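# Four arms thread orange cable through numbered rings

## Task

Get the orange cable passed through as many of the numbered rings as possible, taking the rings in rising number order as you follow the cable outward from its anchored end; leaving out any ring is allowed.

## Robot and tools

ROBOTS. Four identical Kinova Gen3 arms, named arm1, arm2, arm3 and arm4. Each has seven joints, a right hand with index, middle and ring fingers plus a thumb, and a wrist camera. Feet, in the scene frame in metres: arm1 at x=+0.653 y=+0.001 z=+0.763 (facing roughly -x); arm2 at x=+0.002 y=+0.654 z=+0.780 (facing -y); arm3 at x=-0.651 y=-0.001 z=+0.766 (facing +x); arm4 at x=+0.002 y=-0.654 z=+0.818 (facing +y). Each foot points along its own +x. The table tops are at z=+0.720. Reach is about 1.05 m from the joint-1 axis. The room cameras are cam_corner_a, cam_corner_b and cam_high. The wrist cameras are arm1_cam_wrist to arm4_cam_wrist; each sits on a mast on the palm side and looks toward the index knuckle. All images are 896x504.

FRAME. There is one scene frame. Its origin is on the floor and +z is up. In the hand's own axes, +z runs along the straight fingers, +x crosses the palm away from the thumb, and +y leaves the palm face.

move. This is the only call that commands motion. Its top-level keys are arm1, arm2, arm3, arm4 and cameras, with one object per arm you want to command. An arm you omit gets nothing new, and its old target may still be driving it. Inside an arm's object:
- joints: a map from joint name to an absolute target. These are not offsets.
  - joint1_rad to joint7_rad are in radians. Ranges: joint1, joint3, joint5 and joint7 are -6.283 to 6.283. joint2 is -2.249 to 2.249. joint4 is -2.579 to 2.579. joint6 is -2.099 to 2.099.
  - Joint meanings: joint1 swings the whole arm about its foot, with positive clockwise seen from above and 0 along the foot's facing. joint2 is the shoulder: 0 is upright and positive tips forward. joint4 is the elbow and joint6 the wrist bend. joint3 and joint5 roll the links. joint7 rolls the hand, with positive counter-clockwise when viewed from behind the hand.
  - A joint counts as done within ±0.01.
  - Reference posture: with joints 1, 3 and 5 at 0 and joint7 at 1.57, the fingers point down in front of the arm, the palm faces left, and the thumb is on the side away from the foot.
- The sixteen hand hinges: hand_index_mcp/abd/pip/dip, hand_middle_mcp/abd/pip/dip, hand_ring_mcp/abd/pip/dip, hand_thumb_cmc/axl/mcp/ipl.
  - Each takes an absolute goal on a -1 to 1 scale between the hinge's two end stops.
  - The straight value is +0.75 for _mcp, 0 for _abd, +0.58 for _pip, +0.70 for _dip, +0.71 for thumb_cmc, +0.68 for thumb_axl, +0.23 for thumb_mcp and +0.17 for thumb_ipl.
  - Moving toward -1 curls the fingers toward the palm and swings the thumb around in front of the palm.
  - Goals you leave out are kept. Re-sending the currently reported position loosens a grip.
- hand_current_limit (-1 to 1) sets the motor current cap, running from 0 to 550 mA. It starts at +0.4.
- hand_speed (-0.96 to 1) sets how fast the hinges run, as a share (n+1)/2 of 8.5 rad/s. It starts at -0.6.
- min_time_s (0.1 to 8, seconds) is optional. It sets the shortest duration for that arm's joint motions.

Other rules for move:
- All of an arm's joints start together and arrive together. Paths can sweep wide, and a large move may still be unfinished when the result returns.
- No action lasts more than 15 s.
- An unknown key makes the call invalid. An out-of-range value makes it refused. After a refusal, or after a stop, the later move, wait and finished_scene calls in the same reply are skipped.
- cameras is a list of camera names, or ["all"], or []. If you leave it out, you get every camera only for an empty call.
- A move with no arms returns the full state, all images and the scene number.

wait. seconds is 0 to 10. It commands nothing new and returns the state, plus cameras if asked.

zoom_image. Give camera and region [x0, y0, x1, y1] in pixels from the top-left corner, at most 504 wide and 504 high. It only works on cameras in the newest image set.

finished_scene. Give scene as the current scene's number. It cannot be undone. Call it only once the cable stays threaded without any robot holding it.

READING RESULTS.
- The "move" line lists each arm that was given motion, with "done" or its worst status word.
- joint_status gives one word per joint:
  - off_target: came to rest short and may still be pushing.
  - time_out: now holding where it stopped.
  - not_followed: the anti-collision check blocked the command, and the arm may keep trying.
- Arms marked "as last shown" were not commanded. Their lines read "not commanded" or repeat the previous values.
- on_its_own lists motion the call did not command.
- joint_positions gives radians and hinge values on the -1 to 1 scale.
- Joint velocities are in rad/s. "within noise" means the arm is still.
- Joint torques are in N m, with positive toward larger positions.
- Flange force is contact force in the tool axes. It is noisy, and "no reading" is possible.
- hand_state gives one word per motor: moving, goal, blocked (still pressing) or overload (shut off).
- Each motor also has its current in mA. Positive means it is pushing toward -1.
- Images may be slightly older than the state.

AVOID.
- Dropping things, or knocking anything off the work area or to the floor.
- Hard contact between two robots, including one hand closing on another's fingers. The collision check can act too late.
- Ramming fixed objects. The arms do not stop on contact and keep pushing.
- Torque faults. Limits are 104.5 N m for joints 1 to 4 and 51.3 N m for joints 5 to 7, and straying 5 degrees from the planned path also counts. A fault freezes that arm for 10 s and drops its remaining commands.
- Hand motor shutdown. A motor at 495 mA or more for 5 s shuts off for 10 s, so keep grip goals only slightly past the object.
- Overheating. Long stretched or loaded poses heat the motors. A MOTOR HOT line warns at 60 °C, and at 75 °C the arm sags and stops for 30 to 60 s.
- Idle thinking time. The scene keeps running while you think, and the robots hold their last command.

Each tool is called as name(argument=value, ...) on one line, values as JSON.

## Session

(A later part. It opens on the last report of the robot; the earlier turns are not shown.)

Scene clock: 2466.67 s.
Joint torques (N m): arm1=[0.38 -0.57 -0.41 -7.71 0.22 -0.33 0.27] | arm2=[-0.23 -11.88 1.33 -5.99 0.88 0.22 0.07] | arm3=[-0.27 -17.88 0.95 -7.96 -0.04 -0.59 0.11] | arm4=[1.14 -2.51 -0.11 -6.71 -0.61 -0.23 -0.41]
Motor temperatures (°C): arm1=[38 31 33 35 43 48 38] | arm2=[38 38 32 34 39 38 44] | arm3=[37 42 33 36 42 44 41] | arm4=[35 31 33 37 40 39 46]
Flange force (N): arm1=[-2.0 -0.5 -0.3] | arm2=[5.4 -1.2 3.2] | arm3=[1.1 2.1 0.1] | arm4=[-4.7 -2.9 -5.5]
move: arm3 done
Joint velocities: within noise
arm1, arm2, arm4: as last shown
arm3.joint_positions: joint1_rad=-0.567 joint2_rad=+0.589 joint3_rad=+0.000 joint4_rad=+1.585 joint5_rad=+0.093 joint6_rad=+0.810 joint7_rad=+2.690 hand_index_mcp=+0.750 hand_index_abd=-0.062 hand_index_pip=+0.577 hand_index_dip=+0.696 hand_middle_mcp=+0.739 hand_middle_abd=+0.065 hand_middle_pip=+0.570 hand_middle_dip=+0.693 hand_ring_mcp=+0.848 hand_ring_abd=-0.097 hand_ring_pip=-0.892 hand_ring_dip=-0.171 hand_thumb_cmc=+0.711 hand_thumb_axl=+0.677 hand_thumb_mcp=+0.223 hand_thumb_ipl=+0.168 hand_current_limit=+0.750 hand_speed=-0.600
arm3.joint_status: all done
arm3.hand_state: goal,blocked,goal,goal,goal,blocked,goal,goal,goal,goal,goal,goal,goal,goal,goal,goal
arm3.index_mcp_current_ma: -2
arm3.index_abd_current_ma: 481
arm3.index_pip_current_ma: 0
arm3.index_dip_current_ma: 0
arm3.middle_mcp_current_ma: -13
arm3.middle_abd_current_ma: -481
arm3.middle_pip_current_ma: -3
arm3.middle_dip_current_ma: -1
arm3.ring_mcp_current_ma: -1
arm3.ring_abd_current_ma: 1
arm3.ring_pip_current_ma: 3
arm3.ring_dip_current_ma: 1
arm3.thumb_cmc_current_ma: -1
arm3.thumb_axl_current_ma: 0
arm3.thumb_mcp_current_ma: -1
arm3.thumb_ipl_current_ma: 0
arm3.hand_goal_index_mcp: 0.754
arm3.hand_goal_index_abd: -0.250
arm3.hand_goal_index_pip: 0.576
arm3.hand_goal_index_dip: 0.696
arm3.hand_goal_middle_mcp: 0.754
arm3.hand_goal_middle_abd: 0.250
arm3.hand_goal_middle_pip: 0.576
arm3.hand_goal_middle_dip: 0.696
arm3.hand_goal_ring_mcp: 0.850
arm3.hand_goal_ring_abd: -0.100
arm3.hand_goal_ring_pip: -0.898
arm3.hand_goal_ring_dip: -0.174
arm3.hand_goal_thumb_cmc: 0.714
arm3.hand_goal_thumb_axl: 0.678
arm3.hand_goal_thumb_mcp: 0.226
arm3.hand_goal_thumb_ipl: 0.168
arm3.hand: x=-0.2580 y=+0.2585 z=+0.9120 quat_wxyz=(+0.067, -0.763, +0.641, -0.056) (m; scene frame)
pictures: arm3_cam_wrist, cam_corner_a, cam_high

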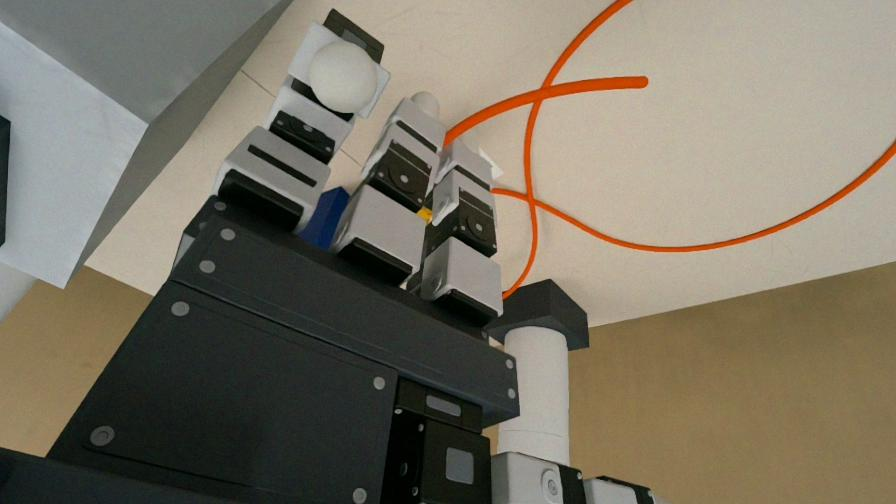

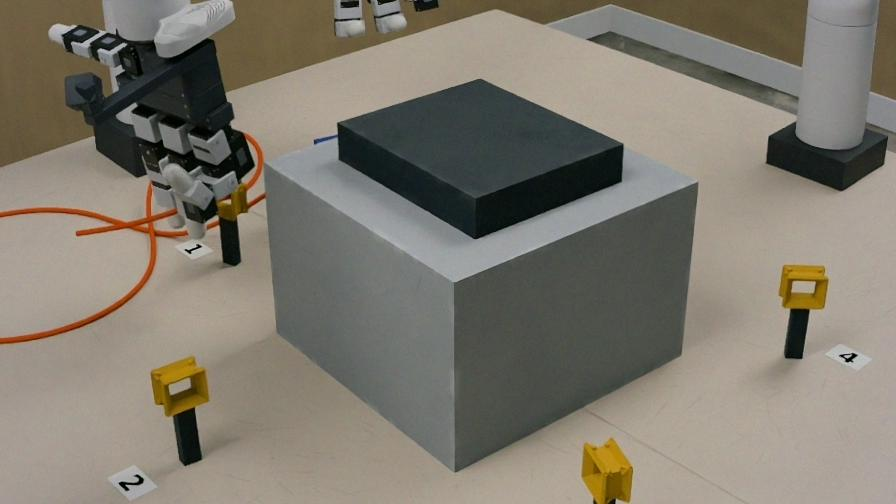

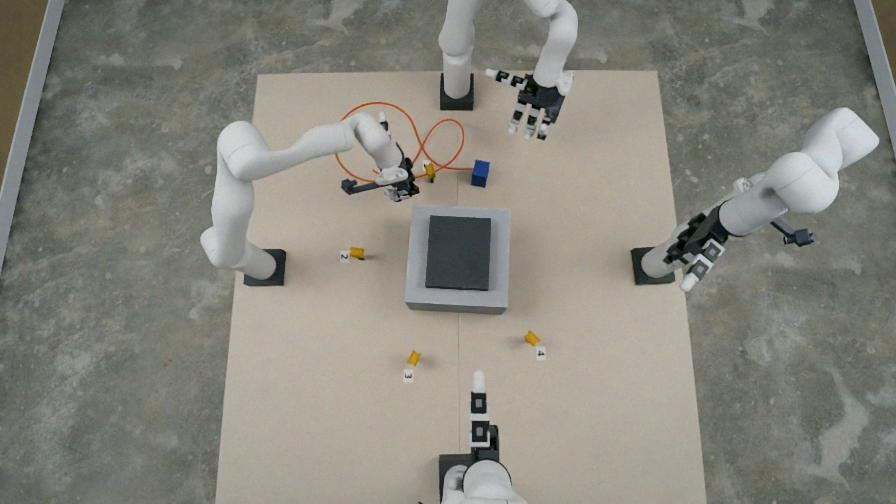

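move(arm3={"joints": {"joint1_rad": -0.6188, "joint2_rad": 0.5224, "joint4_rad": 1.5763, "joint5_rad": 0.0006, "joint6_rad": 1.0457, "joint7_rad": 3.6574}, "min_time_s": 1.2}, cameras=["cam_corner_a", "arm3_cam_wrist"])

move(arm3={"joints": {"joint1_rad": -0.6365, "joint2_rad": 0.4412, "joint4_rad": 1.7967, "joint5_rad": -0.0877, "joint6_rad": 0.8965, "joint7_rad": 4.6017}, "min_time_s": 1.2}, cameras=["cam_corner_a", "arm3_cam_wrist", "cam_high"])

zoom_image(camera="cam_corner_a", region=[0, 110, 300, 410])

zoom_image(camera="cam_high", region=[310, 100, 470, 270])

Scene clock: 2536.47 s.
Joint torques (N m): arm1=[0.38 -0.52 -0.4 -7.71 0.16 -0.34 0.27] | arm2=[-0.19 -11.86 1.36 -6.03 0.88 0.26 0.06] | arm3=[-0.35 -16.4 0.72 -7.75 -0.2 -0.14 0.16] | arm4=[1.08 -2.51 -0.07 -6.71 -0.59 -0.25 -0.4]
Motor temperatures (°C): arm1=[38 31 33 35 43 48 38] | arm2=[38 38 32 34 39 38 44] | arm3=[37 43 33 37 42 43 41] | arm4=[35 31 33 37 40 39 46]
Flange force (N): arm1=[-1.9 -0.5 -0.3] | arm2=[5.3 -1.4 3.4] | arm3=[-1.2 2.2 0.2] | arm4=[-4.7 -2.8 -5.5]
move: arm3 done
Joint velocities: within noise
arm1, arm2, arm4: as last shown
arm3.joint_positions: joint1_rad=-0.619 joint2_rad=+0.522 joint3_rad=+0.000 joint4_rad=+1.576 joint5_rad=+0.001 joint6_rad=+1.046 joint7_rad=+3.657 hand_index_mcp=+0.753 hand_index_abd=-0.062 hand_index_pip=+0.577 hand_index_dip=+0.696 hand_middle_mcp=+0.741 hand_middle_abd=+0.065 hand_middle_pip=+0.570 hand_middle_dip=+0.693 hand_ring_mcp=+0.848 hand_ring_abd=-0.097 hand_ring_pip=-0.892 hand_ring_dip=-0.171 hand_thumb_cmc=+0.712 hand_thumb_axl=+0.677 hand_thumb_mcp=+0.223 hand_thumb_ipl=+0.168 hand_current_limit=+0.750 hand_speed=-0.600
arm3.joint_status: all done
arm3.hand_state: goal,blocked,goal,goal,goal,blocked,goal,goal,goal,goal,goal,goal,goal,goal,goal,goal
arm3.index_mcp_current_ma: 0
arm3.index_abd_current_ma: 481
arm3.index_pip_current_ma: 0
arm3.index_dip_current_ma: 0
arm3.middle_mcp_current_ma: -11
arm3.middle_abd_current_ma: -481
arm3.middle_pip_current_ma: -3
arm3.middle_dip_current_ma: -1
arm3.ring_mcp_current_ma: -1
arm3.ring_abd_current_ma: 1
arm3.ring_pip_current_ma: 3
arm3.ring_dip_current_ma: 1
arm3.thumb_cmc_current_ma: -1
arm3.thumb_axl_current_ma: 0
arm3.thumb_mcp_current_ma: -1
arm3.thumb_ipl_current_ma: 0
arm3.hand_goal_index_mcp: 0.754
arm3.hand_goal_index_abd: -0.250
arm3.hand_goal_index_pip: 0.576
arm3.hand_goal_index_dip: 0.696
arm3.hand_goal_middle_mcp: 0.754
arm3.hand_goal_middle_abd: 0.250
arm3.hand_goal_middle_pip: 0.576
arm3.hand_goal_middle_dip: 0.696
arm3.hand_goal_ring_mcp: 0.850
arm3.hand_goal_ring_abd: -0.100
arm3.hand_goal_ring_pip: -0.898
arm3.hand_goal_ring_dip: -0.174
arm3.hand_goal_thumb_cmc: 0.714
arm3.hand_goal_thumb_axl: 0.678
arm3.hand_goal_thumb_mcp: 0.226
arm3.hand_goal_thumb_ipl: 0.168
arm3.hand: x=-0.3021 y=+0.1893 z=+0.9570 quat_wxyz=(+0.000, -0.976, +0.216, +0.000) (m; scene frame)
pictures: arm3_cam_wrist, cam_corner_a

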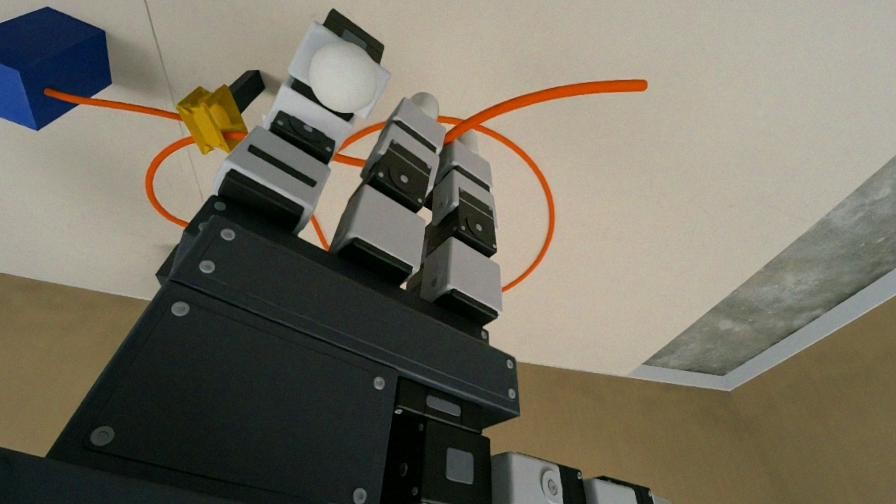

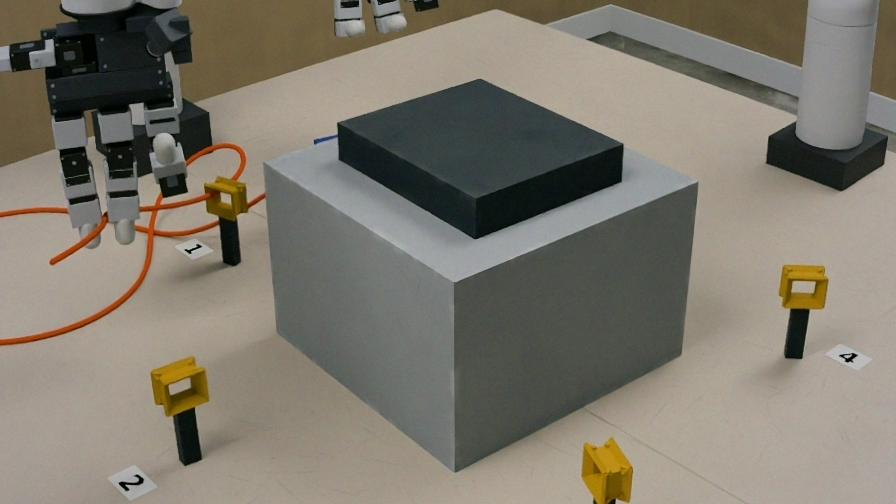

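Scene clock: 2538.20 s.
Joint torques (N m): arm1=[0.42 -0.57 -0.44 -7.71 0.17 -0.33 0.25] | arm2=[-0.22 -11.9 1.32 -6.03 0.88 0.22 0.08] | arm3=[-0.38 -14.46 0.63 -7.02 -0.33 -0.19 0.04] | arm4=[1.11 -2.53 -0.11 -6.73 -0.6 -0.26 -0.4]
Motor temperatures (°C): arm1=[38 31 33 35 43 48 38] | arm2=[38 38 32 34 39 38 44] | arm3=[37 43 33 37 42 43 41] | arm4=[35 31 33 37 40 39 46]
Flange force (N): arm1=[-1.9 -0.7 -0.4] | arm2=[5.4 -1.3 3.3] | arm3=[-1.7 0.8 -0.2] | arm4=[-4.7 -2.9 -5.5]
move: arm3 done
Joint velocities: within noise
arm1, arm2, arm4: as last shown
arm3.joint_positions: joint1_rad=-0.636 joint2_rad=+0.441 joint3_rad=+0.000 joint4_rad=+1.797 joint5_rad=-0.088 joint6_rad=+0.896 joint7_rad=+4.602 hand_index_mcp=+0.753 hand_index_abd=-0.063 hand_index_pip=+0.577 hand_index_dip=+0.696 hand_middle_mcp=+0.748 hand_middle_abd=+0.068 hand_middle_pip=+0.570 hand_middle_dip=+0.693 hand_ring_mcp=+0.848 hand_ring_abd=-0.097 hand_ring_pip=-0.892 hand_ring_dip=-0.171 hand_thumb_cmc=+0.712 hand_thumb_axl=+0.677 hand_thumb_mcp=+0.223 hand_thumb_ipl=+0.168 hand_current_limit=+0.750 hand_speed=-0.600
arm3.joint_status: all done
arm3.hand_state: goal,blocked,goal,goal,goal,blocked,goal,goal,goal,goal,goal,goal,goal,goal,goal,goal
arm3.index_mcp_current_ma: 0
arm3.index_abd_current_ma: 481
arm3.index_pip_current_ma: 0
arm3.index_dip_current_ma: 0
arm3.middle_mcp_current_ma: -4
arm3.middle_abd_current_ma: -481
arm3.middle_pip_current_ma: -3
arm3.middle_dip_current_ma: -1
arm3.ring_mcp_current_ma: -1
arm3.ring_abd_current_ma: 1
arm3.ring_pip_current_ma: 3
arm3.ring_dip_current_ma: 1
arm3.thumb_cmc_current_ma: -1
arm3.thumb_axl_current_ma: 0
arm3.thumb_mcp_current_ma: -1
arm3.thumb_ipl_current_ma: 0
arm3.hand_goal_index_mcp: 0.754
arm3.hand_goal_index_abd: -0.250
arm3.hand_goal_index_pip: 0.576
arm3.hand_goal_index_dip: 0.696
arm3.hand_goal_middle_mcp: 0.754
arm3.hand_goal_middle_abd: 0.250
arm3.hand_goal_middle_pip: 0.576
arm3.hand_goal_middle_dip: 0.696
arm3.hand_goal_ring_mcp: 0.850
arm3.hand_goal_ring_abd: -0.100
arm3.hand_goal_ring_pip: -0.898
arm3.hand_goal_ring_dip: -0.174
arm3.hand_goal_thumb_cmc: 0.714
arm3.hand_goal_thumb_axl: 0.678
arm3.hand_goal_thumb_mcp: 0.226
arm3.hand_goal_thumb_ipl: 0.168
arm3.hand: x=-0.2856 y=+0.1643 z=+0.9313 quat_wxyz=(+0.034, -0.972, -0.233, +0.008) (m; scene frame)
pictures: arm3_cam_wrist, cam_corner_a, cam_high

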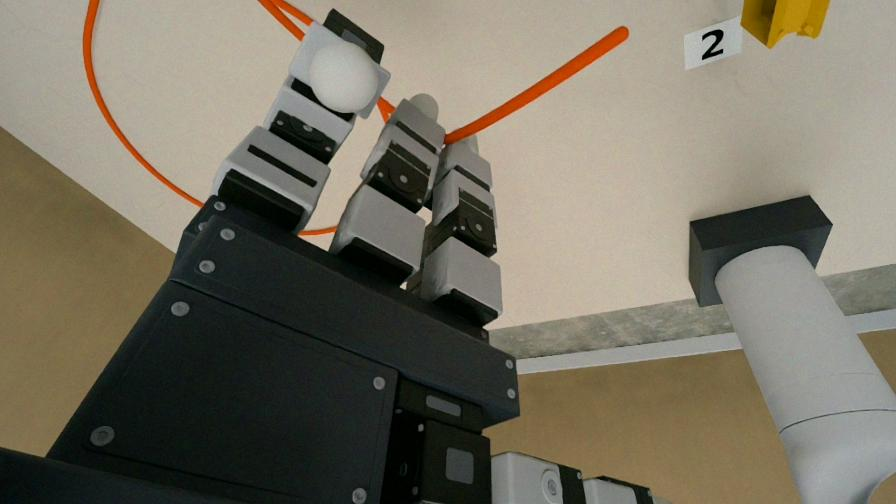

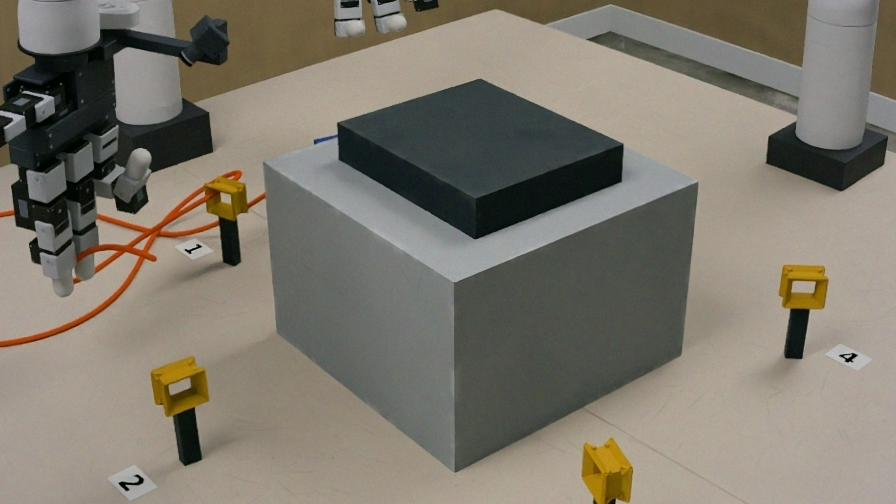

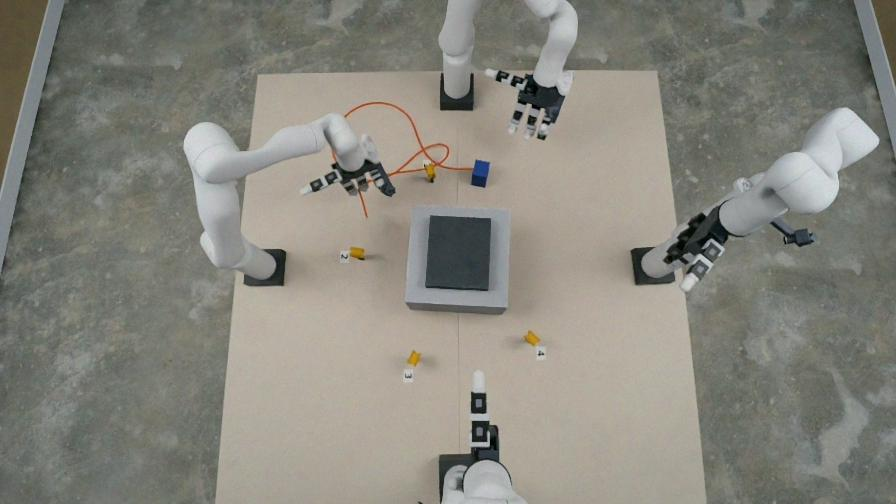

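Scaled by 1.680 from the camera's 896x504 image, which has a finer 1280x720 frame.

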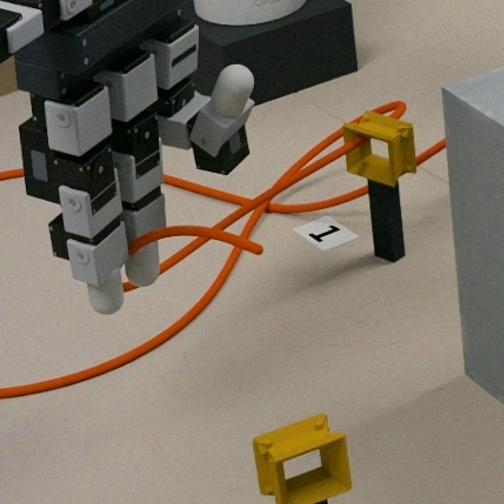

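Scaled by 2.965 from the camera's 896x504 image, which has a finer 1280x720 frame.

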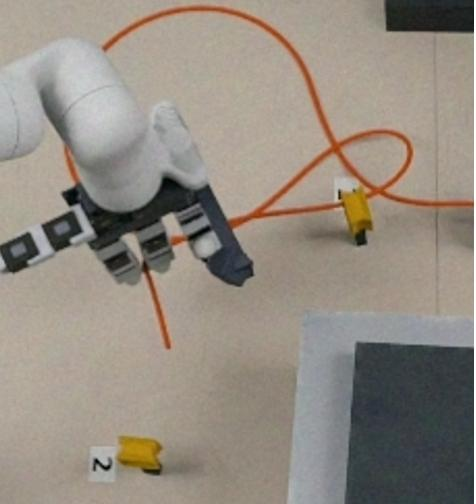

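move(arm3={"joints": {"joint1_rad": -0.558, "joint2_rad": 0.48, "joint4_rad": 1.9457, "joint5_rad": -0.0996, "joint6_rad": 0.6936, "joint7_rad": 4.3872}, "min_time_s": 1.0}, cameras=["cam_corner_a", "arm3_cam_wrist", "cam_high"])

zoom_image(camera="cam_corner_a", region=[0, 180, 260, 440])

zoom_image(camera="cam_high", region=[310, 100, 470, 270])

Scene clock: 2595.90 s.
Joint torques (N m): arm1=[0.38 -0.59 -0.4 -7.75 0.16 -0.32 0.28] | arm2=[-0.22 -11.89 1.34 -5.97 0.86 0.21 0.06] | arm3=[-0.35 -14.06 0.7 -6.03 -0.25 -0.19 0.07] | arm4=[1.08 -2.49 -0.09 -6.7 -0.58 -0.26 -0.42]
Motor temperatures (°C): arm1=[38 31 33 35 43 48 38] | arm2=[38 38 32 34 39 38 44] | arm3=[37 43 33 36 42 43 41] | arm4=[35 31 33 37 40 39 46]
Flange force (N): arm1=[-2.0 -0.5 -0.2] | arm2=[5.5 -1.3 3.2] | arm3=[-1.6 1.3 -0.3] | arm4=[-4.6 -2.9 -5.6]
move: arm3 done
Joint velocities: within noise
arm1, arm2, arm4: as last shown
arm3.joint_positions: joint1_rad=-0.558 joint2_rad=+0.480 joint3_rad=+0.000 joint4_rad=+1.946 joint5_rad=-0.100 joint6_rad=+0.694 joint7_rad=+4.387 hand_index_mcp=+0.753 hand_index_abd=-0.063 hand_index_pip=+0.577 hand_index_dip=+0.696 hand_middle_mcp=+0.751 hand_middle_abd=+0.069 hand_middle_pip=+0.573 hand_middle_dip=+0.693 hand_ring_mcp=+0.848 hand_ring_abd=-0.097 hand_ring_pip=-0.892 hand_ring_dip=-0.171 hand_thumb_cmc=+0.712 hand_thumb_axl=+0.677 hand_thumb_mcp=+0.223 hand_thumb_ipl=+0.168 hand_current_limit=+0.750 hand_speed=-0.600
arm3.joint_status: all done
arm3.hand_state: goal,blocked,goal,goal,goal,blocked,goal,goal,goal,goal,goal,goal,goal,goal,goal,goal
arm3.index_mcp_current_ma: 0
arm3.index_abd_current_ma: 481
arm3.index_pip_current_ma: 0
arm3.index_dip_current_ma: 0
arm3.middle_mcp_current_ma: -1
arm3.middle_abd_current_ma: -481
arm3.middle_pip_current_ma: -1
arm3.middle_dip_current_ma: -1
arm3.ring_mcp_current_ma: -1
arm3.ring_abd_current_ma: 1
arm3.ring_pip_current_ma: 3
arm3.ring_dip_current_ma: 1
arm3.thumb_cmc_current_ma: -1
arm3.thumb_axl_current_ma: 0
arm3.thumb_mcp_current_ma: -1
arm3.thumb_ipl_current_ma: 0
arm3.hand_goal_index_mcp: 0.754
arm3.hand_goal_index_abd: -0.250
arm3.hand_goal_index_pip: 0.576
arm3.hand_goal_index_dip: 0.696
arm3.hand_goal_middle_mcp: 0.754
arm3.hand_goal_middle_abd: 0.250
arm3.hand_goal_middle_pip: 0.576
arm3.hand_goal_middle_dip: 0.696
arm3.hand_goal_ring_mcp: 0.850
arm3.hand_goal_ring_abd: -0.100
arm3.hand_goal_ring_pip: -0.898
arm3.hand_goal_ring_dip: -0.174
arm3.hand_goal_thumb_cmc: 0.714
arm3.hand_goal_thumb_axl: 0.678
arm3.hand_goal_thumb_mcp: 0.226
arm3.hand_goal_thumb_ipl: 0.168
arm3.hand: x=-0.3116 y=+0.1224 z=+0.8813 quat_wxyz=(+0.035, -0.996, -0.078, +0.003) (m; scene frame)
pictures: arm3_cam_wrist, cam_corner_a, cam_high

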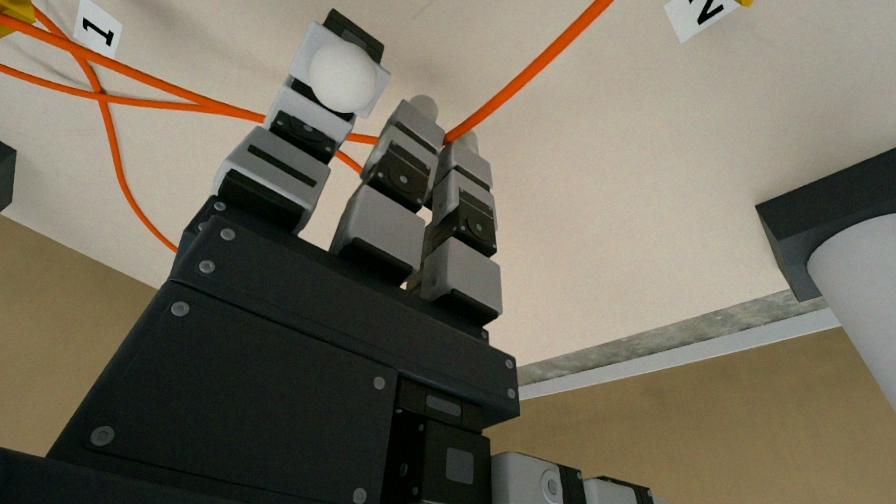

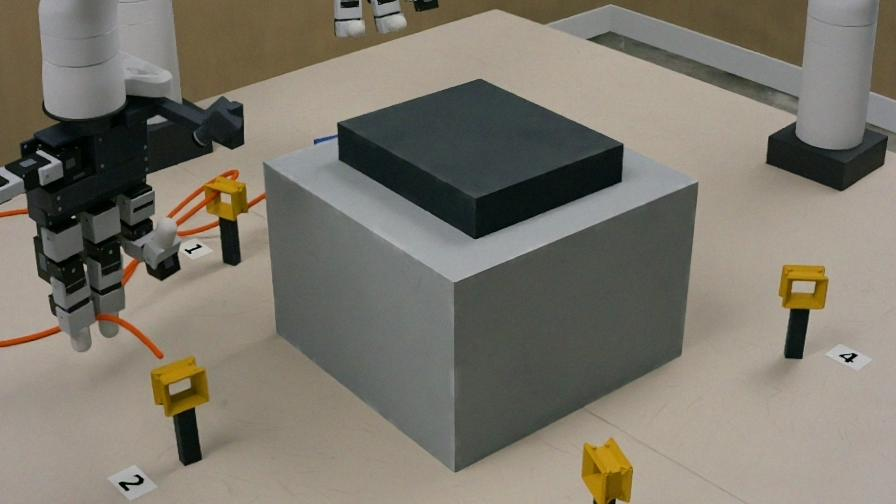

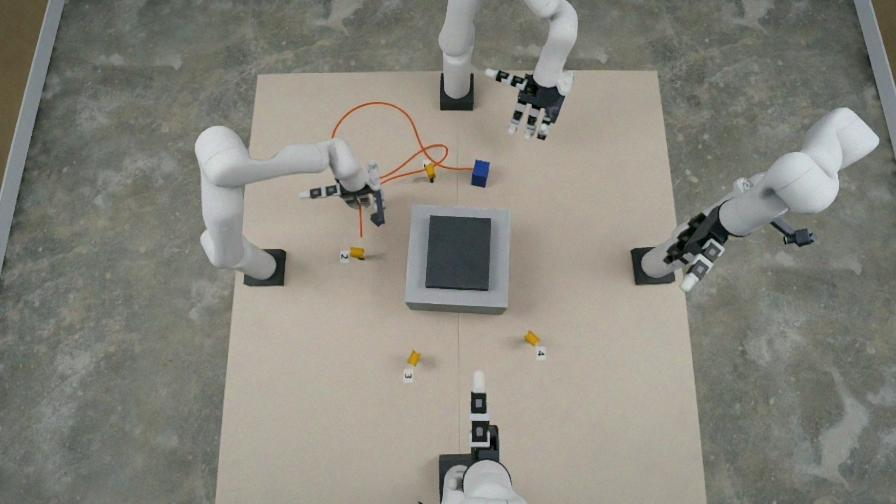

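Scaled by 1.938 from the camera's 896x504 image, which has a finer 1280x720 frame.

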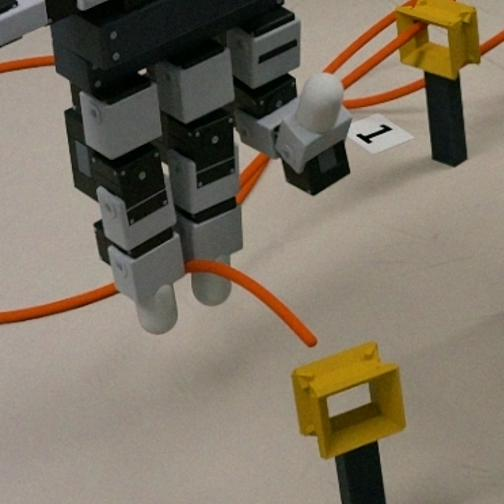

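Scaled by 2.965 from the camera's 896x504 image, which has a finer 1280x720 frame.

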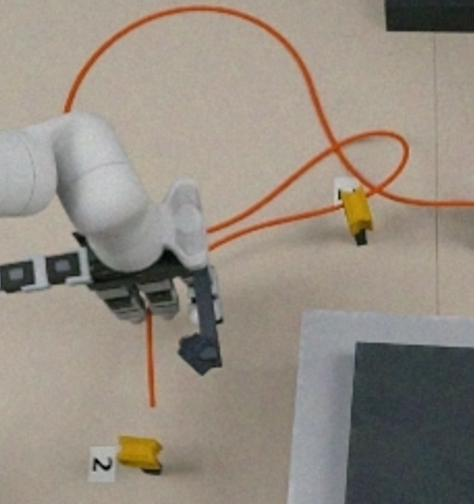

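move(arm3={"joints": {"joint1_rad": -0.505, "joint2_rad": 0.4785, "joint4_rad": 1.9777, "joint5_rad": -0.1014, "joint6_rad": 0.6602, "joint7_rad": 4.3389}, "min_time_s": 0.8}, cameras=["cam_corner_a", "arm3_cam_wrist", "cam_high"])

zoom_image(camera="cam_corner_a", region=[80, 280, 260, 460])

zoom_image(camera="cam_high", region=[320, 200, 400, 270])

Scene clock: 2644.43 s.
Joint torques (N m): arm1=[0.43 -0.58 -0.37 -7.72 0.19 -0.36 0.29] | arm2=[-0.27 -11.89 1.29 -5.99 0.86 0.24 0.08] | arm3=[-0.3 -13.81 0.65 -5.86 -0.23 -0.23 0.13] | arm4=[1.08 -2.5 -0.09 -6.63 -0.58 -0.24 -0.4]
Motor temperatures (°C): arm1=[38 31 33 35 43 48 38] | arm2=[38 38 32 34 39 38 44] | arm3=[37 43 33 36 42 43 41] | arm4=[35 31 33 37 40 39 46]
Flange force (N): arm1=[-2.0 -0.4 -0.4] | arm2=[5.4 -1.2 3.4] | arm3=[-1.7 1.1 -0.6] | arm4=[-4.8 -2.8 -5.8]
move: arm3 done
Joint velocities: within noise
arm1, arm2, arm4: as last shown
arm3.joint_positions: joint1_rad=-0.505 joint2_rad=+0.479 joint3_rad=+0.000 joint4_rad=+1.978 joint5_rad=-0.101 joint6_rad=+0.660 joint7_rad=+4.339 hand_index_mcp=+0.753 hand_index_abd=-0.063 hand_index_pip=+0.577 hand_index_dip=+0.696 hand_middle_mcp=+0.751 hand_middle_abd=+0.069 hand_middle_pip=+0.573 hand_middle_dip=+0.693 hand_ring_mcp=+0.848 hand_ring_abd=-0.097 hand_ring_pip=-0.892 hand_ring_dip=-0.171 hand_thumb_cmc=+0.712 hand_thumb_axl=+0.677 hand_thumb_mcp=+0.223 hand_thumb_ipl=+0.168 hand_current_limit=+0.750 hand_speed=-0.600
arm3.joint_status: all done
arm3.hand_state: goal,blocked,goal,goal,goal,blocked,goal,goal,goal,goal,goal,goal,goal,goal,goal,goal
arm3.index_mcp_current_ma: 0
arm3.index_abd_current_ma: 481
arm3.index_pip_current_ma: 0
arm3.index_dip_current_ma: 0
arm3.middle_mcp_current_ma: -1
arm3.middle_abd_current_ma: -481
arm3.middle_pip_current_ma: -1
arm3.middle_dip_current_ma: -1
arm3.ring_mcp_current_ma: -1
arm3.ring_abd_current_ma: 1
arm3.ring_pip_current_ma: 3
arm3.ring_dip_current_ma: 1
arm3.thumb_cmc_current_ma: -1
arm3.thumb_axl_current_ma: 0
arm3.thumb_mcp_current_ma: -1
arm3.thumb_ipl_current_ma: 0
arm3.hand_goal_index_mcp: 0.754
arm3.hand_goal_index_abd: -0.250
arm3.hand_goal_index_pip: 0.576
arm3.hand_goal_index_dip: 0.696
arm3.hand_goal_middle_mcp: 0.754
arm3.hand_goal_middle_abd: 0.250
arm3.hand_goal_middle_pip: 0.576
arm3.hand_goal_middle_dip: 0.696
arm3.hand_goal_ring_mcp: 0.850
arm3.hand_goal_ring_abd: -0.100
arm3.hand_goal_ring_pip: -0.898
arm3.hand_goal_ring_dip: -0.174
arm3.hand_goal_thumb_cmc: 0.714
arm3.hand_goal_thumb_axl: 0.678
arm3.hand_goal_thumb_mcp: 0.226
arm3.hand_goal_thumb_ipl: 0.168
arm3.hand: x=-0.3159 y=+0.1013 z=+0.8753 quat_wxyz=(+0.035, -0.999, -0.026, +0.001) (m; scene frame)
pictures: arm3_cam_wrist, cam_corner_a, cam_high

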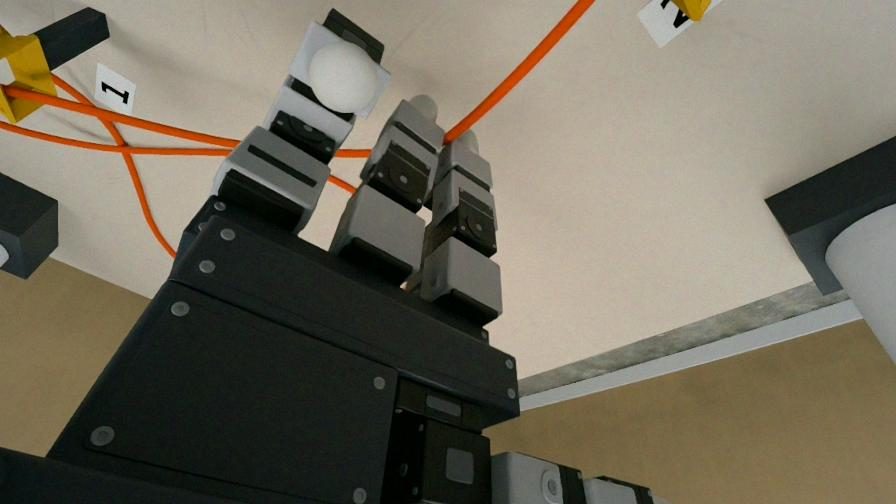

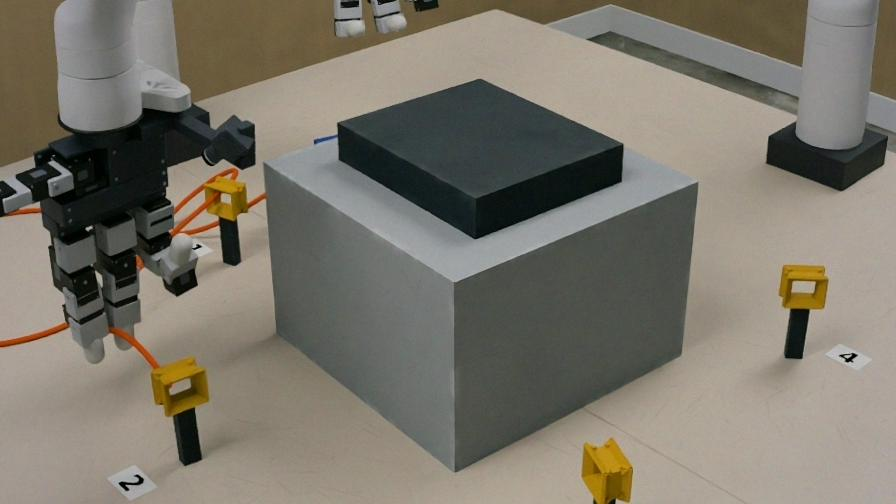

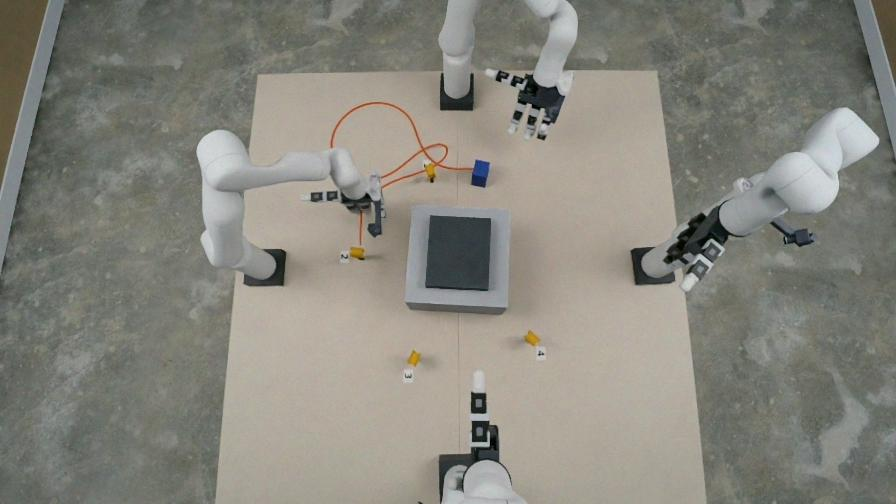

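Scaled by 2.800 from the camera's 896x504 image, which has a finer 1280x720 frame.

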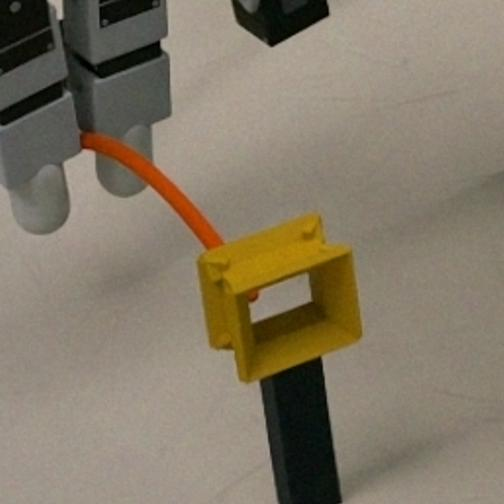

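Scaled by 6.300 from the camera's 896x504 image, which has a finer 1280x720 frame.

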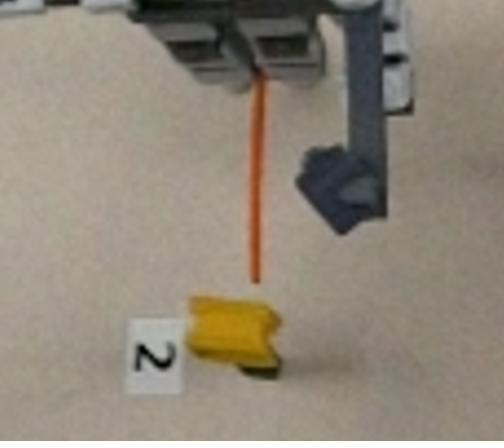

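move(arm3={"joints": {"joint1_rad": -0.5002, "joint2_rad": 0.4523, "joint4_rad": 1.9549, "joint5_rad": -0.0925, "joint6_rad": 0.7045, "joint7_rad": 4.2642}, "min_time_s": 0.5}, cameras=["cam_corner_a", "cam_high"])

zoom_image(camera="cam_corner_a", region=[80, 280, 260, 460])

zoom_image(camera="cam_high", region=[320, 200, 400, 270])

Scene clock: 2693.97 s.
Joint torques (N m): arm1=[0.4 -0.58 -0.43 -7.72 0.19 -0.33 0.26] | arm2=[-0.31 -11.83 1.33 -5.99 0.84 0.22 0.04] | arm3=[-0.34 -13.61 0.63 -6.19 -0.28 -0.26 0.1] | arm4=[1.11 -2.5 -0.06 -6.72 -0.58 -0.28 -0.38]
Motor temperatures (°C): arm1=[38 31 33 35 43 48 38] | arm2=[38 37 32 34 39 38 44] | arm3=[37 43 33 36 42 43 41] | arm4=[35 31 33 37 40 39 46]
Flange force (N): arm1=[-2.0 -0.6 -0.3] | arm2=[5.3 -0.9 3.2] | arm3=[-1.7 1.4 -0.7] | arm4=[-4.6 -2.7 -5.6]
move: arm3 done
Joint velocities: within noise
arm1, arm2, arm4: as last shown
arm3.joint_positions: joint1_rad=-0.500 joint2_rad=+0.452 joint3_rad=+0.000 joint4_rad=+1.955 joint5_rad=-0.092 joint6_rad=+0.705 joint7_rad=+4.264 hand_index_mcp=+0.753 hand_index_abd=-0.063 hand_index_pip=+0.577 hand_index_dip=+0.696 hand_middle_mcp=+0.751 hand_middle_abd=+0.069 hand_middle_pip=+0.573 hand_middle_dip=+0.693 hand_ring_mcp=+0.848 hand_ring_abd=-0.097 hand_ring_pip=-0.892 hand_ring_dip=-0.171 hand_thumb_cmc=+0.712 hand_thumb_axl=+0.677 hand_thumb_mcp=+0.223 hand_thumb_ipl=+0.168 hand_current_limit=+0.750 hand_speed=-0.600
arm3.joint_status: all done
arm3.hand_state: goal,blocked,goal,goal,goal,blocked,goal,goal,goal,goal,goal,goal,goal,goal,goal,goal
arm3.index_mcp_current_ma: 0
arm3.index_abd_current_ma: 481
arm3.index_pip_current_ma: 0
arm3.index_dip_current_ma: 0
arm3.middle_mcp_current_ma: -1
arm3.middle_abd_current_ma: -481
arm3.middle_pip_current_ma: -1
arm3.middle_dip_current_ma: -1
arm3.ring_mcp_current_ma: -1
arm3.ring_abd_current_ma: 1
arm3.ring_pip_current_ma: 3
arm3.ring_dip_current_ma: 1
arm3.thumb_cmc_current_ma: -1
arm3.thumb_axl_current_ma: 0
arm3.thumb_mcp_current_ma: -1
arm3.thumb_ipl_current_ma: 0
arm3.hand_goal_index_mcp: 0.754
arm3.hand_goal_index_abd: -0.250
arm3.hand_goal_index_pip: 0.576
arm3.hand_goal_index_dip: 0.696
arm3.hand_goal_middle_mcp: 0.754
arm3.hand_goal_middle_abd: 0.250
arm3.hand_goal_middle_pip: 0.576
arm3.hand_goal_middle_dip: 0.696
arm3.hand_goal_ring_mcp: 0.850
arm3.hand_goal_ring_abd: -0.100
arm3.hand_goal_ring_pip: -0.898
arm3.hand_goal_ring_dip: -0.174
arm3.hand_goal_thumb_cmc: 0.714
arm3.hand_goal_thumb_axl: 0.678
arm3.hand_goal_thumb_mcp: 0.226
arm3.hand_goal_thumb_ipl: 0.168
arm3.hand: x=-0.3179 y=+0.1019 z=+0.8903 quat_wxyz=(+0.035, -0.999, +0.009, +0.000) (m; scene frame)
pictures: cam_corner_a, cam_high

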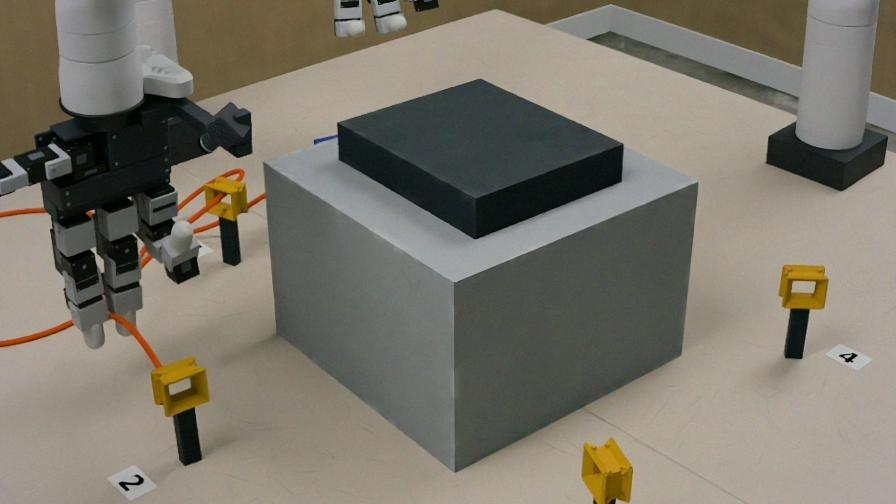

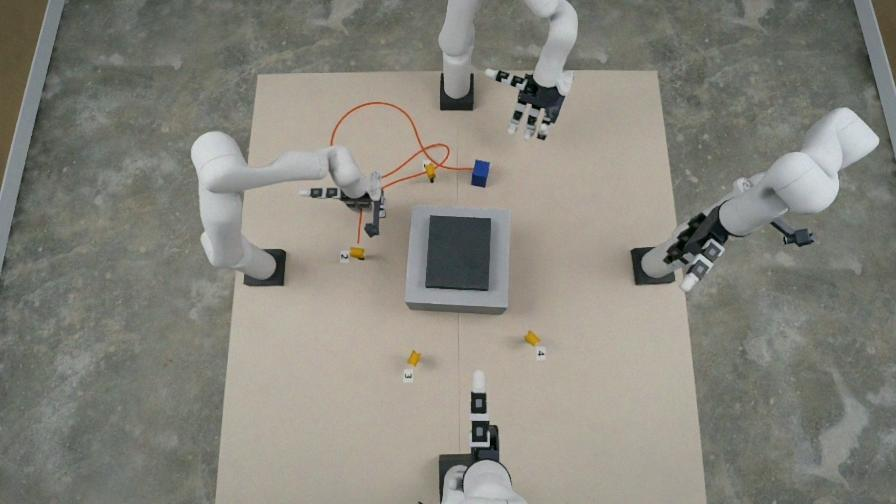

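Scaled by 2.800 from the camera's 896x504 image, which has a finer 1280x720 frame.

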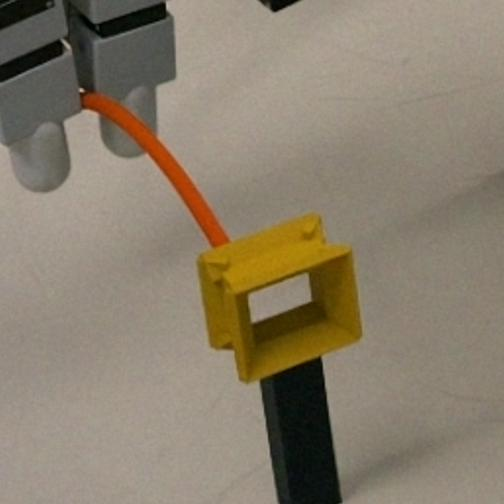

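Scaled by 6.300 from the camera's 896x504 image, which has a finer 1280x720 frame.

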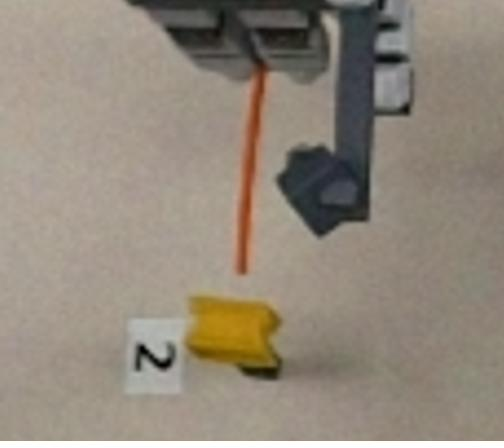

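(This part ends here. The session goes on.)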